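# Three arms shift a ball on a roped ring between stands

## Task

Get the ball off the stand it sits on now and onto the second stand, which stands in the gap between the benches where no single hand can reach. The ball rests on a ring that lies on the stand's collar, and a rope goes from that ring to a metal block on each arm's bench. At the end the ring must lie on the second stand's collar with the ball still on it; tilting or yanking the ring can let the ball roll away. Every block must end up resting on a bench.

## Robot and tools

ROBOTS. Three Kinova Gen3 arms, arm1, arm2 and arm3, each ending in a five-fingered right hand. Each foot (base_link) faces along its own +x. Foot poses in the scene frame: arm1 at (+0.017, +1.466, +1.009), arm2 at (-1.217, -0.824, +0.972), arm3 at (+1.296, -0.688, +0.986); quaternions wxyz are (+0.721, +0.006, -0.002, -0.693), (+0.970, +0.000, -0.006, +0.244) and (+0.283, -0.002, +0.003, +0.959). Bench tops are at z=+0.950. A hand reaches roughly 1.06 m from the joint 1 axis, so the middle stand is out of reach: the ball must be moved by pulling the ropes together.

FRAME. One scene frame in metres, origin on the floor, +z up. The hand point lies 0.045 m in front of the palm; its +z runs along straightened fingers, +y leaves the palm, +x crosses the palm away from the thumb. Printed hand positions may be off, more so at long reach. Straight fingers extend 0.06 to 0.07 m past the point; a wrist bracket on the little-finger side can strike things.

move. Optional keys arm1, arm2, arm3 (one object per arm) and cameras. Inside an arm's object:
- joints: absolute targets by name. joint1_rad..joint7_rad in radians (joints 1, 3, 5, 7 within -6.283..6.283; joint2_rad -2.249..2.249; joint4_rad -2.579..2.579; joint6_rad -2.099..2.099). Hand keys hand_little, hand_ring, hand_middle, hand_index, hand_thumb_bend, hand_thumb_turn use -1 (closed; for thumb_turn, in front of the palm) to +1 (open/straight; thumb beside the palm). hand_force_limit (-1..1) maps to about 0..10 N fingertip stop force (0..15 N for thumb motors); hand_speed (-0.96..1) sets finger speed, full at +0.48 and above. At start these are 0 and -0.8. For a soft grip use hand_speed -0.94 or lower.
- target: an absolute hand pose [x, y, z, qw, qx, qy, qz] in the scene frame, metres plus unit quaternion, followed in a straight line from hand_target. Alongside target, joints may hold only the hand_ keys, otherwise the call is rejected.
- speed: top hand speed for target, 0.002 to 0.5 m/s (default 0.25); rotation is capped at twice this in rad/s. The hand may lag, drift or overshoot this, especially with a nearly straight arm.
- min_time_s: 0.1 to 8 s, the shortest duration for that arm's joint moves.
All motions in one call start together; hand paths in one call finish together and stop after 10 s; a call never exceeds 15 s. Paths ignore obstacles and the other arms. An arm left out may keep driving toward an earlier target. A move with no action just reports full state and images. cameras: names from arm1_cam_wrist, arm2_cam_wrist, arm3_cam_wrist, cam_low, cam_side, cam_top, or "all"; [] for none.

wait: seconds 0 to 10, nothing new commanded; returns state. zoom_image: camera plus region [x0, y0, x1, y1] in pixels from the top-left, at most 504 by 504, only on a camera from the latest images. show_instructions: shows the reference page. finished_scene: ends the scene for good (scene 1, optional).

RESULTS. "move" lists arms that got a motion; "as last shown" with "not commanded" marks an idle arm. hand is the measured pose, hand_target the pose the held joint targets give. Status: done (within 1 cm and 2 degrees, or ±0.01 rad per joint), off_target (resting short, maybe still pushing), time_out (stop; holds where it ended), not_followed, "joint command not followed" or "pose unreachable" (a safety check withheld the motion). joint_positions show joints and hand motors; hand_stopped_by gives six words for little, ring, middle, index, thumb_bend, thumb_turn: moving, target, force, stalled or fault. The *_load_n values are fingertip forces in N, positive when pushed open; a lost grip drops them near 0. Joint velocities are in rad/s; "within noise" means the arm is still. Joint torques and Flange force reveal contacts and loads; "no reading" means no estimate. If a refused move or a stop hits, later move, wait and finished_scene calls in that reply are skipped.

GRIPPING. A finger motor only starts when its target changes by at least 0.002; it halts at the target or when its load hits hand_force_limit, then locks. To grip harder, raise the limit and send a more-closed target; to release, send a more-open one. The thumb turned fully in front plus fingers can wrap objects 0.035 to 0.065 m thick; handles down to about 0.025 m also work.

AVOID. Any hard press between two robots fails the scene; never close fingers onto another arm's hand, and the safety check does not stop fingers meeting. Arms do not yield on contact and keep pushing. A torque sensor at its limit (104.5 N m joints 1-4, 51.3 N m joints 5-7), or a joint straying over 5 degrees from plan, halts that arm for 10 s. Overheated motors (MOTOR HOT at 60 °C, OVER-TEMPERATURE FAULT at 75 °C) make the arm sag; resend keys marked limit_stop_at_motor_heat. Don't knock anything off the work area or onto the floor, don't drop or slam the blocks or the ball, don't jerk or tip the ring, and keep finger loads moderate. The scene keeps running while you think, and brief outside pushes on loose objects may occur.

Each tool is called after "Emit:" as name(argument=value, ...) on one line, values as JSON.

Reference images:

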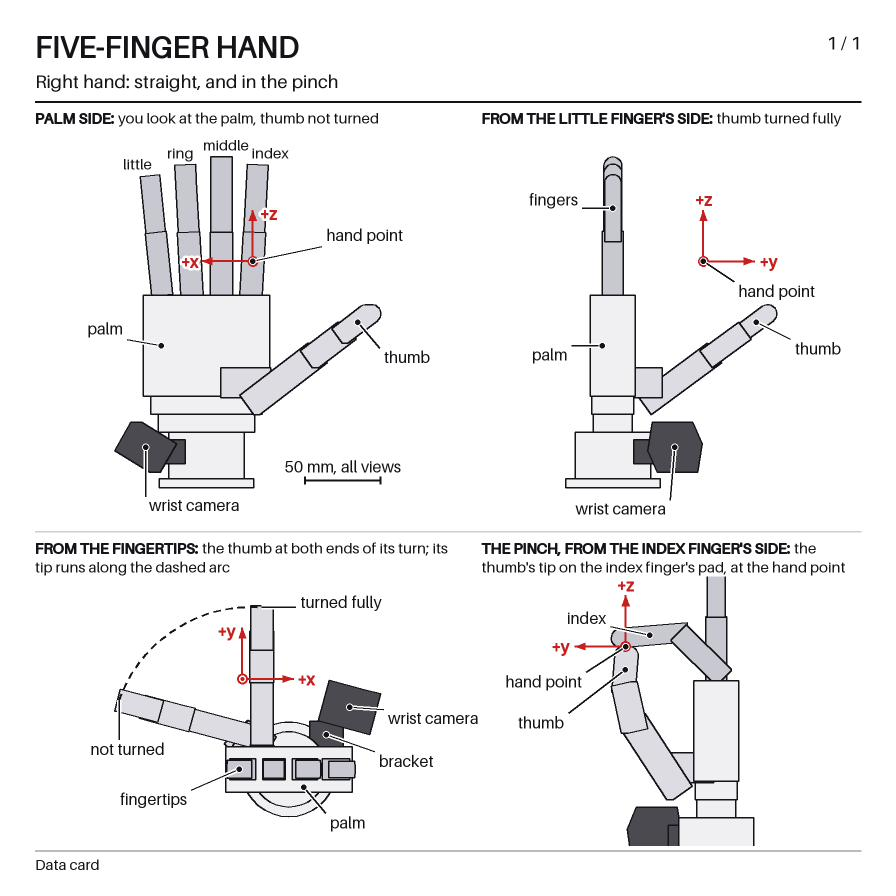

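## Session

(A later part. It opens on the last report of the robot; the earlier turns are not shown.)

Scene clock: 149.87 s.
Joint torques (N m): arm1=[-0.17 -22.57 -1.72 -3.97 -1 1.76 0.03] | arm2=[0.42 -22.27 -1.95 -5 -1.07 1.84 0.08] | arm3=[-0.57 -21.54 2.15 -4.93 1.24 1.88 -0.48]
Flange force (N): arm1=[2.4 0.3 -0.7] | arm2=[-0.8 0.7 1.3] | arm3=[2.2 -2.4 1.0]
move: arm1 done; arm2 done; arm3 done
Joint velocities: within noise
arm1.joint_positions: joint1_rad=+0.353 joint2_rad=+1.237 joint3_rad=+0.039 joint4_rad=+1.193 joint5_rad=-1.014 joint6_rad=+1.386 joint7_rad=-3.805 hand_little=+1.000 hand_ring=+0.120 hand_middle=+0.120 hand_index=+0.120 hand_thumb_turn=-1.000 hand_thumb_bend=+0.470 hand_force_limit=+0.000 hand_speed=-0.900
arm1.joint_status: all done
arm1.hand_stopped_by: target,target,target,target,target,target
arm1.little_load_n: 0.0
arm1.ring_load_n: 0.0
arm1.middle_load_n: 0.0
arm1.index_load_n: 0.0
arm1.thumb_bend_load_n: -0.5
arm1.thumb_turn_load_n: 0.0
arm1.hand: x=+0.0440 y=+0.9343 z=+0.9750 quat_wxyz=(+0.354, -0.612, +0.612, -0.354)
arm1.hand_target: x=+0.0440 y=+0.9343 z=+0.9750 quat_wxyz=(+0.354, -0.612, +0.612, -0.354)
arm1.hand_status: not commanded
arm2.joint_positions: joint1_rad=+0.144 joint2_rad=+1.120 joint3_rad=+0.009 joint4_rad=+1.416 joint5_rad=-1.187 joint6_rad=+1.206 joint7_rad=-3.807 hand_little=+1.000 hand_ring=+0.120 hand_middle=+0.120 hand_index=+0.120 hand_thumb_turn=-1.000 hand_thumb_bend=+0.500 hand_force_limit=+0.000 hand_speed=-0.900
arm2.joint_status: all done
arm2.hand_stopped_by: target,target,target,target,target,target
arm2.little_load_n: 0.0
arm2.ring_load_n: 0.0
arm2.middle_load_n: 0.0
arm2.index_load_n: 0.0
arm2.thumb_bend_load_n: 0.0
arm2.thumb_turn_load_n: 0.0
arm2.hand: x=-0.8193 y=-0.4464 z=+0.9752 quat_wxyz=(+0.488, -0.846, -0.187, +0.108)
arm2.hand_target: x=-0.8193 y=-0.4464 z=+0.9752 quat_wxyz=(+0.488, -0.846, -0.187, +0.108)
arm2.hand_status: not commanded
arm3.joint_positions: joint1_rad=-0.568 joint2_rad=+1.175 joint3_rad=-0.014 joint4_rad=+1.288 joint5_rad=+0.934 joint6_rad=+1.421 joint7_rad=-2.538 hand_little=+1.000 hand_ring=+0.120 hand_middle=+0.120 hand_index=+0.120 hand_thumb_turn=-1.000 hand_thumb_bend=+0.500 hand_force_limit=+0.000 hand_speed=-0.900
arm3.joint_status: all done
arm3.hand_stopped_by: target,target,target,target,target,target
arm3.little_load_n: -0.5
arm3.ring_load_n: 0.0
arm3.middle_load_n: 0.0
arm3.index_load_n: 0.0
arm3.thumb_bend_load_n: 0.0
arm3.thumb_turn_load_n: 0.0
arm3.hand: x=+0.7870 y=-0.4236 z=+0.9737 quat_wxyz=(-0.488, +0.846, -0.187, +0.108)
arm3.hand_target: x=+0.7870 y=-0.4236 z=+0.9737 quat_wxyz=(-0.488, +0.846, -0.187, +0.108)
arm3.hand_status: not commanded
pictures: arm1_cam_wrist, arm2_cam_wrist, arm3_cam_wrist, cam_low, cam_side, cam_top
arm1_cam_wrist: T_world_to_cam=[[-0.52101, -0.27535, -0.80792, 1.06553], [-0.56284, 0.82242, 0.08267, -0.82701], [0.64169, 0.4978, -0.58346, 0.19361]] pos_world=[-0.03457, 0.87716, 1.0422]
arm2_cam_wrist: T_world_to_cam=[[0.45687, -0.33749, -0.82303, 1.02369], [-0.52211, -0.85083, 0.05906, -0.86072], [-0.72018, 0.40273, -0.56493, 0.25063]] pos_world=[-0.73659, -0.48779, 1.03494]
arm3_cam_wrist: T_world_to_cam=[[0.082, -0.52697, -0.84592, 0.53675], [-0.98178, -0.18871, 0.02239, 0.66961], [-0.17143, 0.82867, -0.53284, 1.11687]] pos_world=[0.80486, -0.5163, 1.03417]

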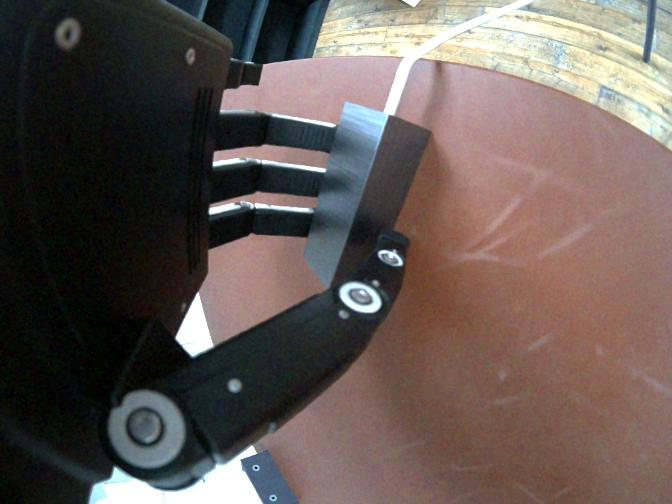

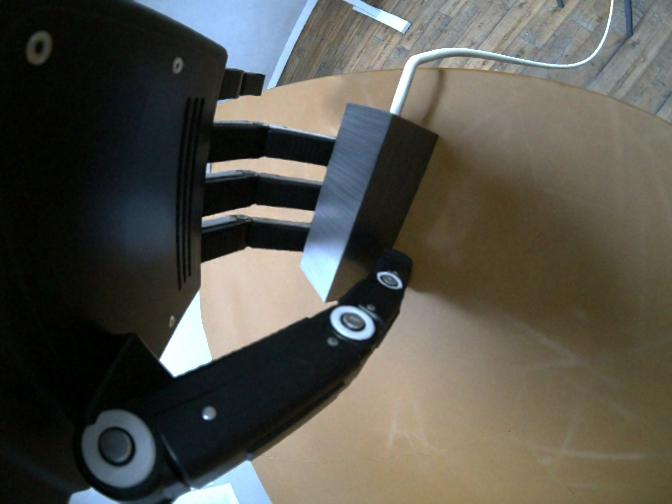

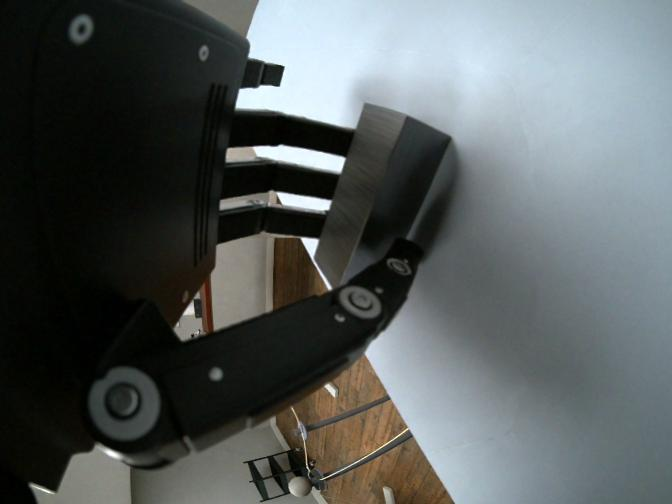

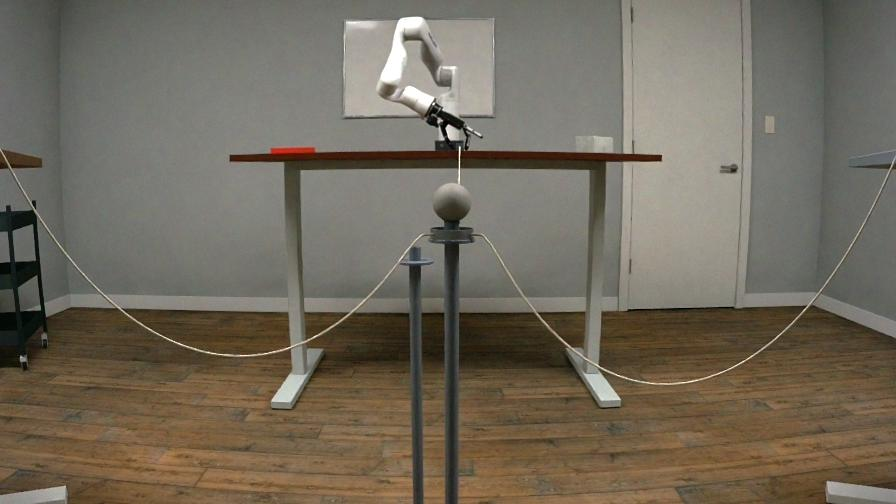

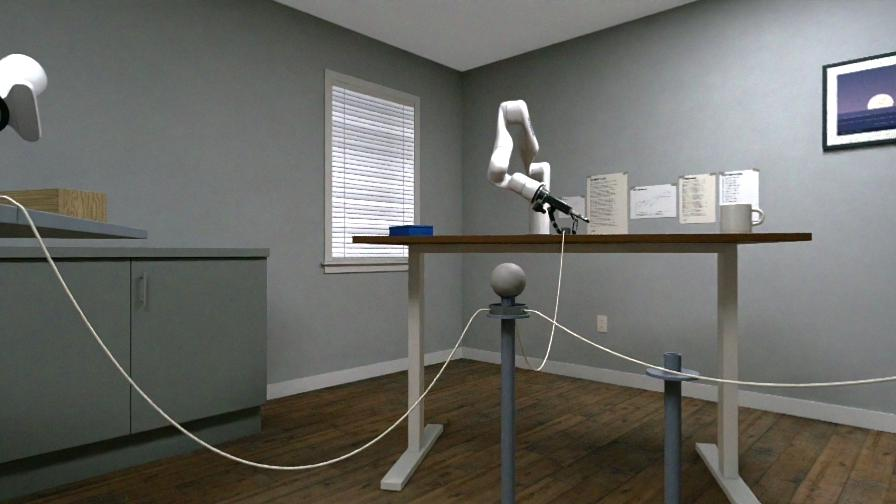

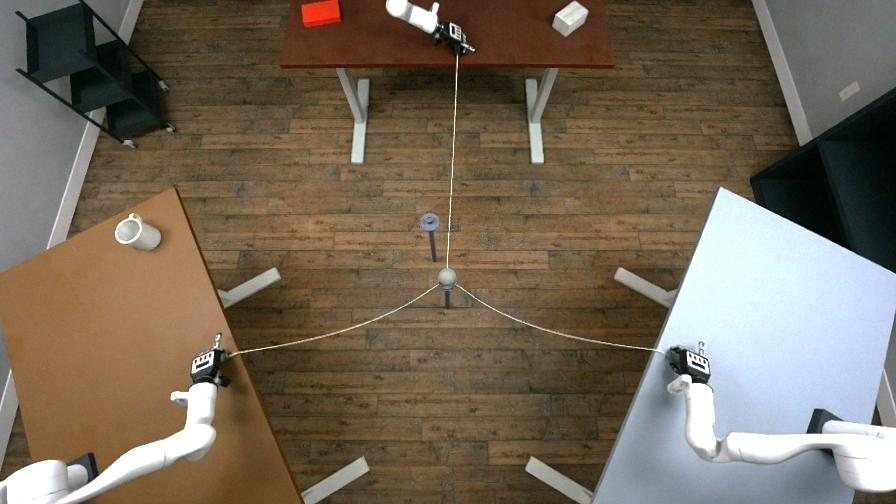

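Emit:
move(arm1={"target": [0.044, 0.9343, 0.981, 0.3536, -0.6124, 0.6124, -0.3536], "speed": 0.01, "joints": {"hand_index": 0.3, "hand_middle": 0.3, "hand_ring": 0.3, "hand_thumb_bend": 0.55}}, arm2={"target": [-0.8193, -0.4464, 0.981, 0.4881, -0.8455, -0.1874, 0.1082], "speed": 0.01, "joints": {"hand_index": 0.3, "hand_middle": 0.3, "hand_ring": 0.3, "hand_thumb_bend": 0.55}}, arm3={"target": [0.787, -0.4236, 0.980, 0.4881, -0.8455, 0.1874, -0.1082], "speed": 0.01, "joints": {"hand_index": 0.3, "hand_middle": 0.3, "hand_ring": 0.3, "hand_thumb_bend": 0.55}}, cameras=["arm1_cam_wrist", "arm2_cam_wrist", "arm3_cam_wrist"])

Scene clock: 151.50 s.
Joint torques (N m): arm1=[-0.07 -22.54 -1.71 -3.91 -0.97 1.77 0.05] | arm2=[0.45 -22.24 -1.88 -5 -1.09 1.83 0.05] | arm3=[-0.6 -21.45 2.14 -4.98 1.22 1.86 -0.46]
Flange force (N): arm1=[3.0 0.3 -0.7] | arm2=[-0.6 0.8 1.4] | arm3=[2.3 -2.5 1.1]
move: arm1 done; arm2 done; arm3 done
Joint velocities: within noise
arm1.joint_positions: joint1_rad=+0.353 joint2_rad=+1.225 joint3_rad=+0.039 joint4_rad=+1.198 joint5_rad=-1.013 joint6_rad=+1.390 joint7_rad=-3.811 hand_little=+1.000 hand_ring=+0.300 hand_middle=+0.300 hand_index=+0.300 hand_thumb_turn=-1.000 hand_thumb_bend=+0.550 hand_force_limit=+0.000 hand_speed=-0.900
arm1.joint_status: all done
arm1.hand_stopped_by: target,target,target,target,target,target
arm1.little_load_n: 0.0
arm1.ring_load_n: 0.0
arm1.middle_load_n: 0.0
arm1.index_load_n: 0.0
arm1.thumb_bend_load_n: 0.0
arm1.thumb_turn_load_n: 0.0
arm1.hand: x=+0.0440 y=+0.9343 z=+0.9810 quat_wxyz=(+0.354, -0.612, +0.612, -0.354)
arm1.hand_target: x=+0.0440 y=+0.9343 z=+0.9810 quat_wxyz=(+0.354, -0.612, +0.612, -0.354)
arm1.hand_status: done (0.000 m and 0.0 deg from the pose sent, 0.006 m and 0.0 deg at the start)
arm2.joint_positions: joint1_rad=+0.143 joint2_rad=+1.109 joint3_rad=+0.010 joint4_rad=+1.419 joint5_rad=-1.185 joint6_rad=+1.210 joint7_rad=-3.815 hand_little=+1.000 hand_ring=+0.300 hand_middle=+0.300 hand_index=+0.300 hand_thumb_turn=-1.000 hand_thumb_bend=+0.550 hand_force_limit=+0.000 hand_speed=-0.900
arm2.joint_status: all done
arm2.hand_stopped_by: target,target,target,target,target,target
arm2.little_load_n: 0.0
arm2.ring_load_n: 0.0
arm2.middle_load_n: 0.0
arm2.index_load_n: 0.0
arm2.thumb_bend_load_n: 0.0
arm2.thumb_turn_load_n: 0.0
arm2.hand: x=-0.8193 y=-0.4464 z=+0.9810 quat_wxyz=(+0.488, -0.846, -0.187, +0.108)
arm2.hand_target: x=-0.8193 y=-0.4464 z=+0.9810 quat_wxyz=(+0.488, -0.846, -0.187, +0.108)
arm2.hand_status: done (0.000 m and 0.0 deg from the pose sent, 0.006 m and 0.0 deg at the start)
arm3.joint_positions: joint1_rad=-0.568 joint2_rad=+1.163 joint3_rad=-0.014 joint4_rad=+1.292 joint5_rad=+0.933 joint6_rad=+1.426 joint7_rad=-2.532 hand_little=+1.000 hand_ring=+0.300 hand_middle=+0.300 hand_index=+0.300 hand_thumb_turn=-1.000 hand_thumb_bend=+0.550 hand_force_limit=+0.000 hand_speed=-0.900
arm3.joint_status: all done
arm3.hand_stopped_by: target,target,target,target,target,target
arm3.little_load_n: 0.0
arm3.ring_load_n: 0.0
arm3.middle_load_n: 0.0
arm3.index_load_n: 0.0
arm3.thumb_bend_load_n: 0.0
arm3.thumb_turn_load_n: 0.0
arm3.hand: x=+0.7870 y=-0.4236 z=+0.9800 quat_wxyz=(-0.488, +0.846, -0.187, +0.108)
arm3.hand_target: x=+0.7870 y=-0.4236 z=+0.9800 quat_wxyz=(-0.488, +0.846, -0.187, +0.108)
arm3.hand_status: done (0.000 m and 0.0 deg from the pose sent, 0.006 m and 0.0 deg at the start)
arm1_cam_wrist: T_world_to_cam=[[-0.52102, -0.27536, -0.8079, 1.07037], [-0.56278, 0.82246, 0.08262, -0.82749], [0.64172, 0.49772, -0.58349, 0.19721]] pos_world=[-0.03457, 0.87716, 1.0482]
arm2_cam_wrist: T_world_to_cam=[[0.45692, -0.33742, -0.82303, 1.02853], [-0.52207, -0.85086, 0.05899, -0.86098], [-0.72018, 0.40273, -0.56493, 0.25391]] pos_world=[-0.73659, -0.48779, 1.04074]
arm3_cam_wrist: T_world_to_cam=[[0.082, -0.52697, -0.84592, 0.54208], [-0.98178, -0.18871, 0.02239, 0.66947], [-0.17143, 0.82867, -0.53284, 1.12022]] pos_world=[0.80486, -0.5163, 1.04047]

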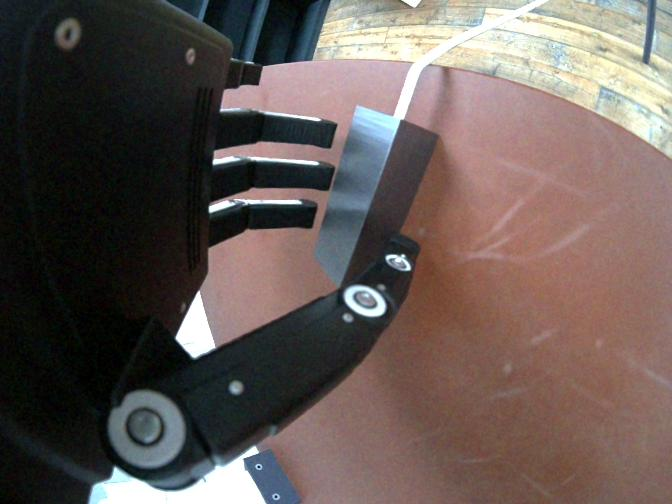

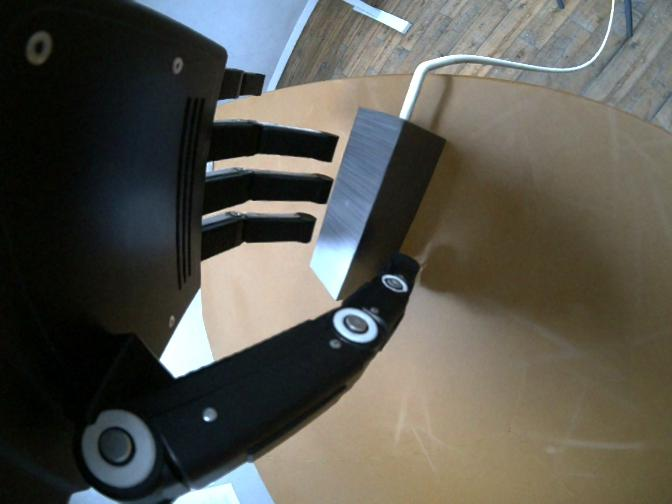

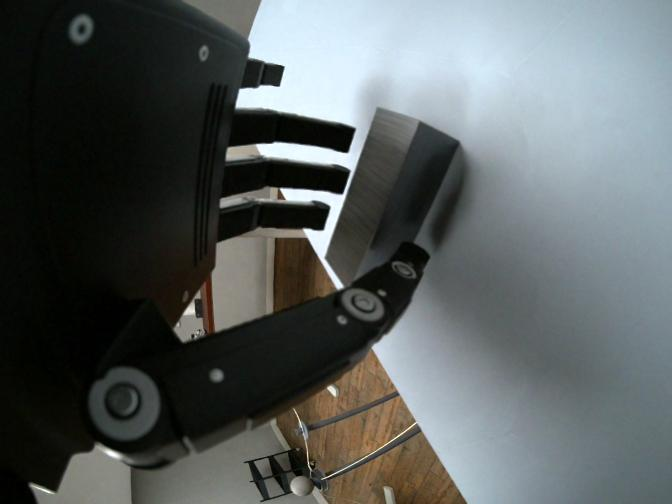

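Emit:
move(arm1={"target": [0.044, 0.9343, 1.09, 0.3536, -0.6124, 0.6124, -0.3536], "speed": 0.06}, arm2={"target": [-0.8193, -0.4464, 1.09, 0.4881, -0.8455, -0.1874, 0.1082], "speed": 0.06}, arm3={"target": [0.787, -0.4236, 1.09, 0.4881, -0.8455, 0.1874, -0.1082], "speed": 0.06}, cameras=["all"])

Emit:
zoom_image(camera="cam_low", region=[415, 180, 485, 250])

Emit:
zoom_image(camera="cam_side", region=[473, 250, 543, 320])

Scene clock: 154.17 s.
Joint torques (N m): arm1=[-0.08 -21.94 -1.53 -4.84 -1.22 1.55 0.03] | arm2=[0.49 -21.43 -1.59 -6.21 -1.36 1.59 0.04] | arm3=[-0.61 -20.71 1.95 -5.99 1.45 1.66 -0.47]
Flange force (N): arm1=[2.8 -0.1 -0.9] | arm2=[-0.7 0.9 1.7] | arm3=[2.4 -2.0 1.5]
move: arm1 done; arm2 done; arm3 done
Joint velocities: within noise
arm1.joint_positions: joint1_rad=+0.345 joint2_rad=+1.030 joint3_rad=+0.052 joint4_rad=+1.238 joint5_rad=-0.997 joint6_rad=+1.480 joint7_rad=-3.938 hand_little=+1.000 hand_ring=+0.300 hand_middle=+0.300 hand_index=+0.300 hand_thumb_turn=-1.000 hand_thumb_bend=+0.550 hand_force_limit=+0.000 hand_speed=-0.900
arm1.joint_status: not commanded
arm1.hand_stopped_by: target,target,target,target,target,target
arm1.little_load_n: 0.0
arm1.ring_load_n: 0.0
arm1.middle_load_n: 0.0
arm1.index_load_n: 0.0
arm1.thumb_bend_load_n: 0.0
arm1.thumb_turn_load_n: 0.5
arm1.hand: x=+0.0440 y=+0.9343 z=+1.0900 quat_wxyz=(+0.354, -0.612, +0.612, -0.354)
arm1.hand_target: x=+0.0440 y=+0.9343 z=+1.0900 quat_wxyz=(+0.354, -0.612, +0.612, -0.354)
arm1.hand_status: done (0.000 m and 0.0 deg from the pose sent, 0.109 m and 0.0 deg at the start)
arm2.joint_positions: joint1_rad=+0.129 joint2_rad=+0.912 joint3_rad=+0.035 joint4_rad=+1.426 joint5_rad=-1.140 joint6_rad=+1.301 joint7_rad=-3.992 hand_little=+1.000 hand_ring=+0.300 hand_middle=+0.300 hand_index=+0.300 hand_thumb_turn=-1.000 hand_thumb_bend=+0.550 hand_force_limit=+0.000 hand_speed=-0.900
arm2.joint_status: not commanded
arm2.hand_stopped_by: target,target,target,target,target,target
arm2.little_load_n: 0.0
arm2.ring_load_n: 0.0
arm2.middle_load_n: 0.0
arm2.index_load_n: 0.0
arm2.thumb_bend_load_n: 0.0
arm2.thumb_turn_load_n: 0.0
arm2.hand: x=-0.8193 y=-0.4464 z=+1.0900 quat_wxyz=(+0.488, -0.846, -0.187, +0.108)
arm2.hand_target: x=-0.8193 y=-0.4464 z=+1.0900 quat_wxyz=(+0.488, -0.846, -0.187, +0.108)
arm2.hand_status: done (0.000 m and 0.0 deg from the pose sent, 0.109 m and 0.0 deg at the start)
arm3.joint_positions: joint1_rad=-0.568 joint2_rad=+0.968 joint3_rad=-0.015 joint4_rad=+1.312 joint5_rad=+0.917 joint6_rad=+1.534 joint7_rad=-2.393 hand_little=+1.000 hand_ring=+0.300 hand_middle=+0.300 hand_index=+0.300 hand_thumb_turn=-1.000 hand_thumb_bend=+0.550 hand_force_limit=+0.000 hand_speed=-0.900
arm3.joint_status: not commanded
arm3.hand_stopped_by: target,target,target,target,target,target
arm3.little_load_n: 0.0
arm3.ring_load_n: 0.0
arm3.middle_load_n: -0.5
arm3.index_load_n: 0.0
arm3.thumb_bend_load_n: 0.0
arm3.thumb_turn_load_n: 0.0
arm3.hand: x=+0.7870 y=-0.4236 z=+1.0900 quat_wxyz=(-0.488, +0.846, -0.187, +0.108)
arm3.hand_target: x=+0.7870 y=-0.4236 z=+1.0900 quat_wxyz=(-0.488, +0.846, -0.187, +0.108)
arm3.hand_status: done (0.000 m and 0.0 deg from the pose sent, 0.110 m and 0.0 deg at the start)
pictures: arm1_cam_wrist, arm2_cam_wrist, arm3_cam_wrist, cam_low, cam_side, cam_top
arm1_cam_wrist: T_world_to_cam=[[-0.52097, -0.27536, -0.80794, 1.15847], [-0.56276, 0.82249, 0.08256, -0.83645], [0.64178, 0.49769, -0.58345, 0.2608]] pos_world=[-0.03457, 0.87716, 1.1572]
arm2_cam_wrist: T_world_to_cam=[[0.45687, -0.33749, -0.82303, 1.11817], [-0.52211, -0.85083, 0.05906, -0.8675], [-0.72018, 0.40273, -0.56493, 0.31549]] pos_world=[-0.73659, -0.48779, 1.14974]
arm3_cam_wrist: T_world_to_cam=[[0.082, -0.52697, -0.84592, 0.63505], [-0.98178, -0.18871, 0.02239, 0.66701], [-0.17143, 0.82867, -0.53284, 1.17878]] pos_world=[0.80486, -0.5163, 1.15037]

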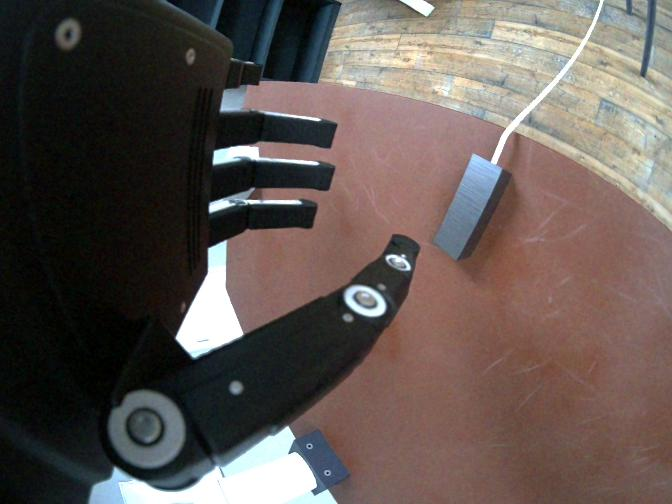

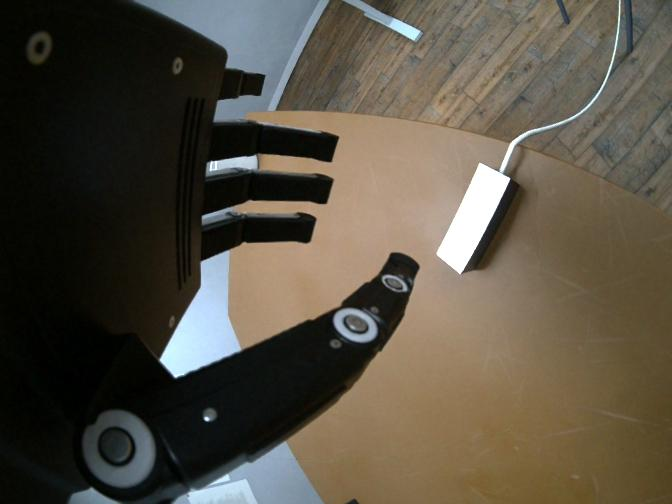

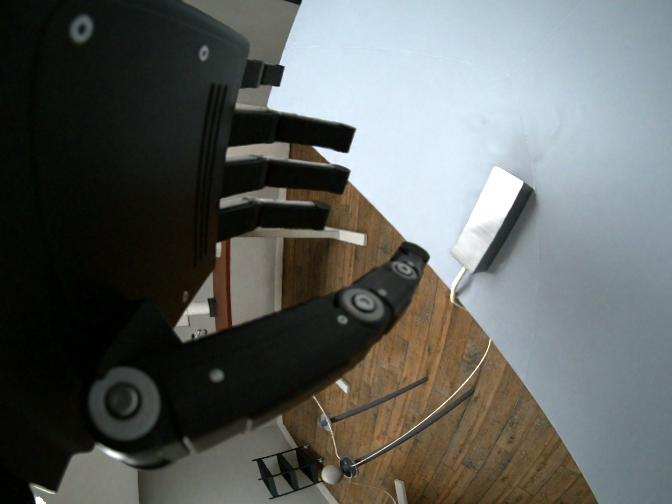

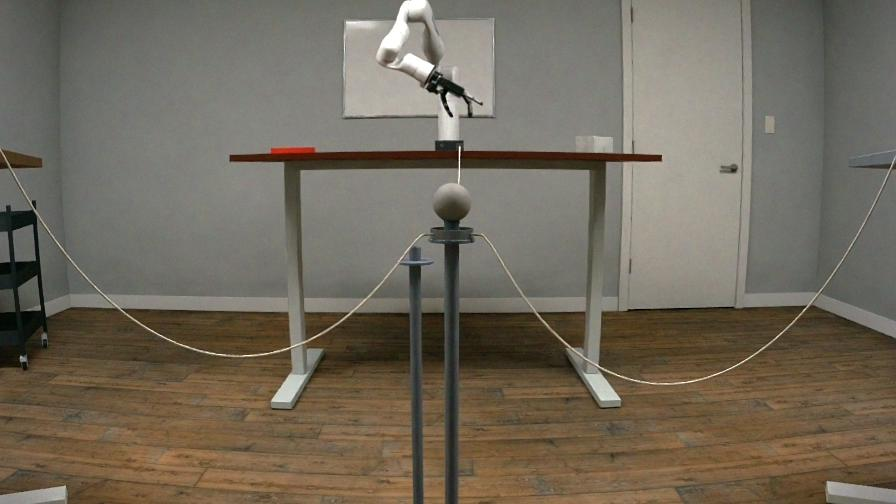

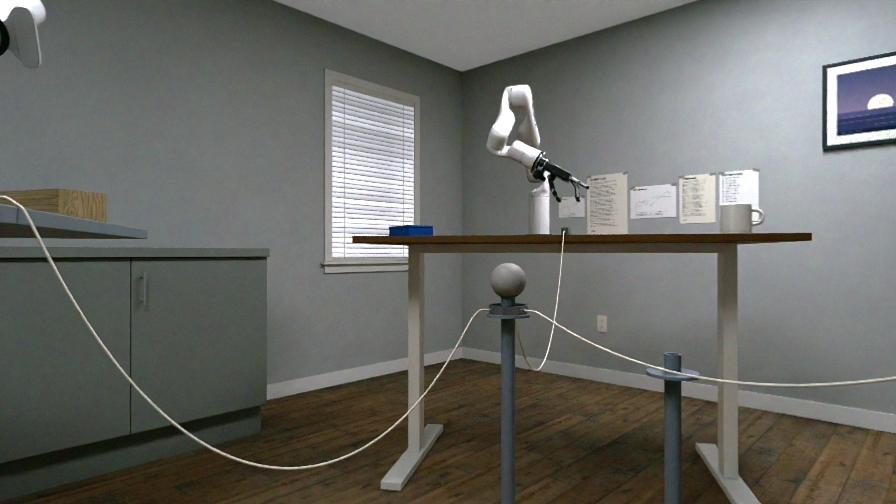

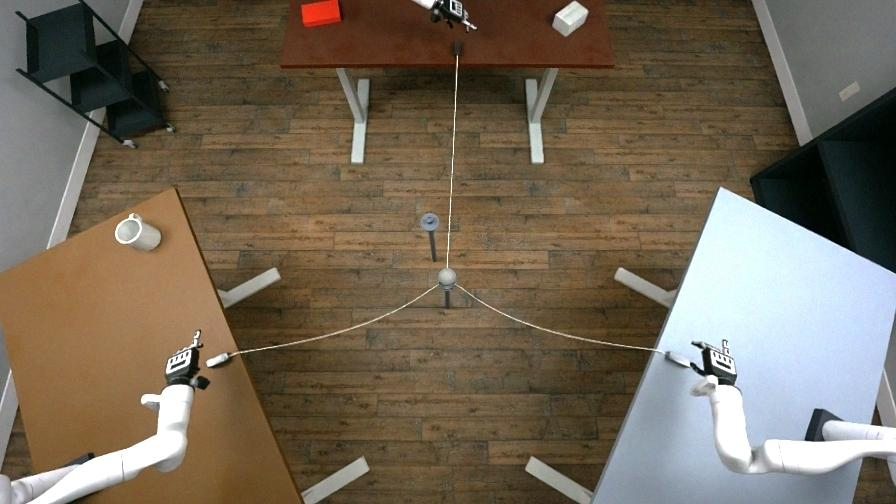

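Scaled by 7.200 from the camera's image (finer frame: 1280x720).

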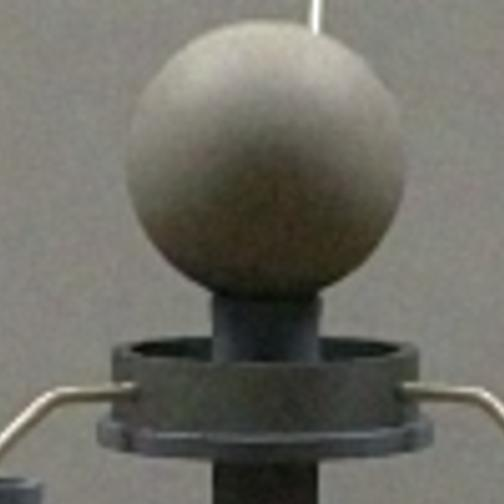

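Scaled by 7.200 from the camera's image (finer frame: 1280x720).

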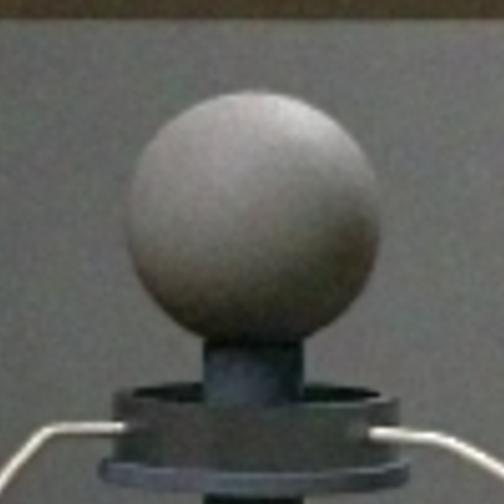

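Emit:
finished_scene()

The scene is finished: the task was done.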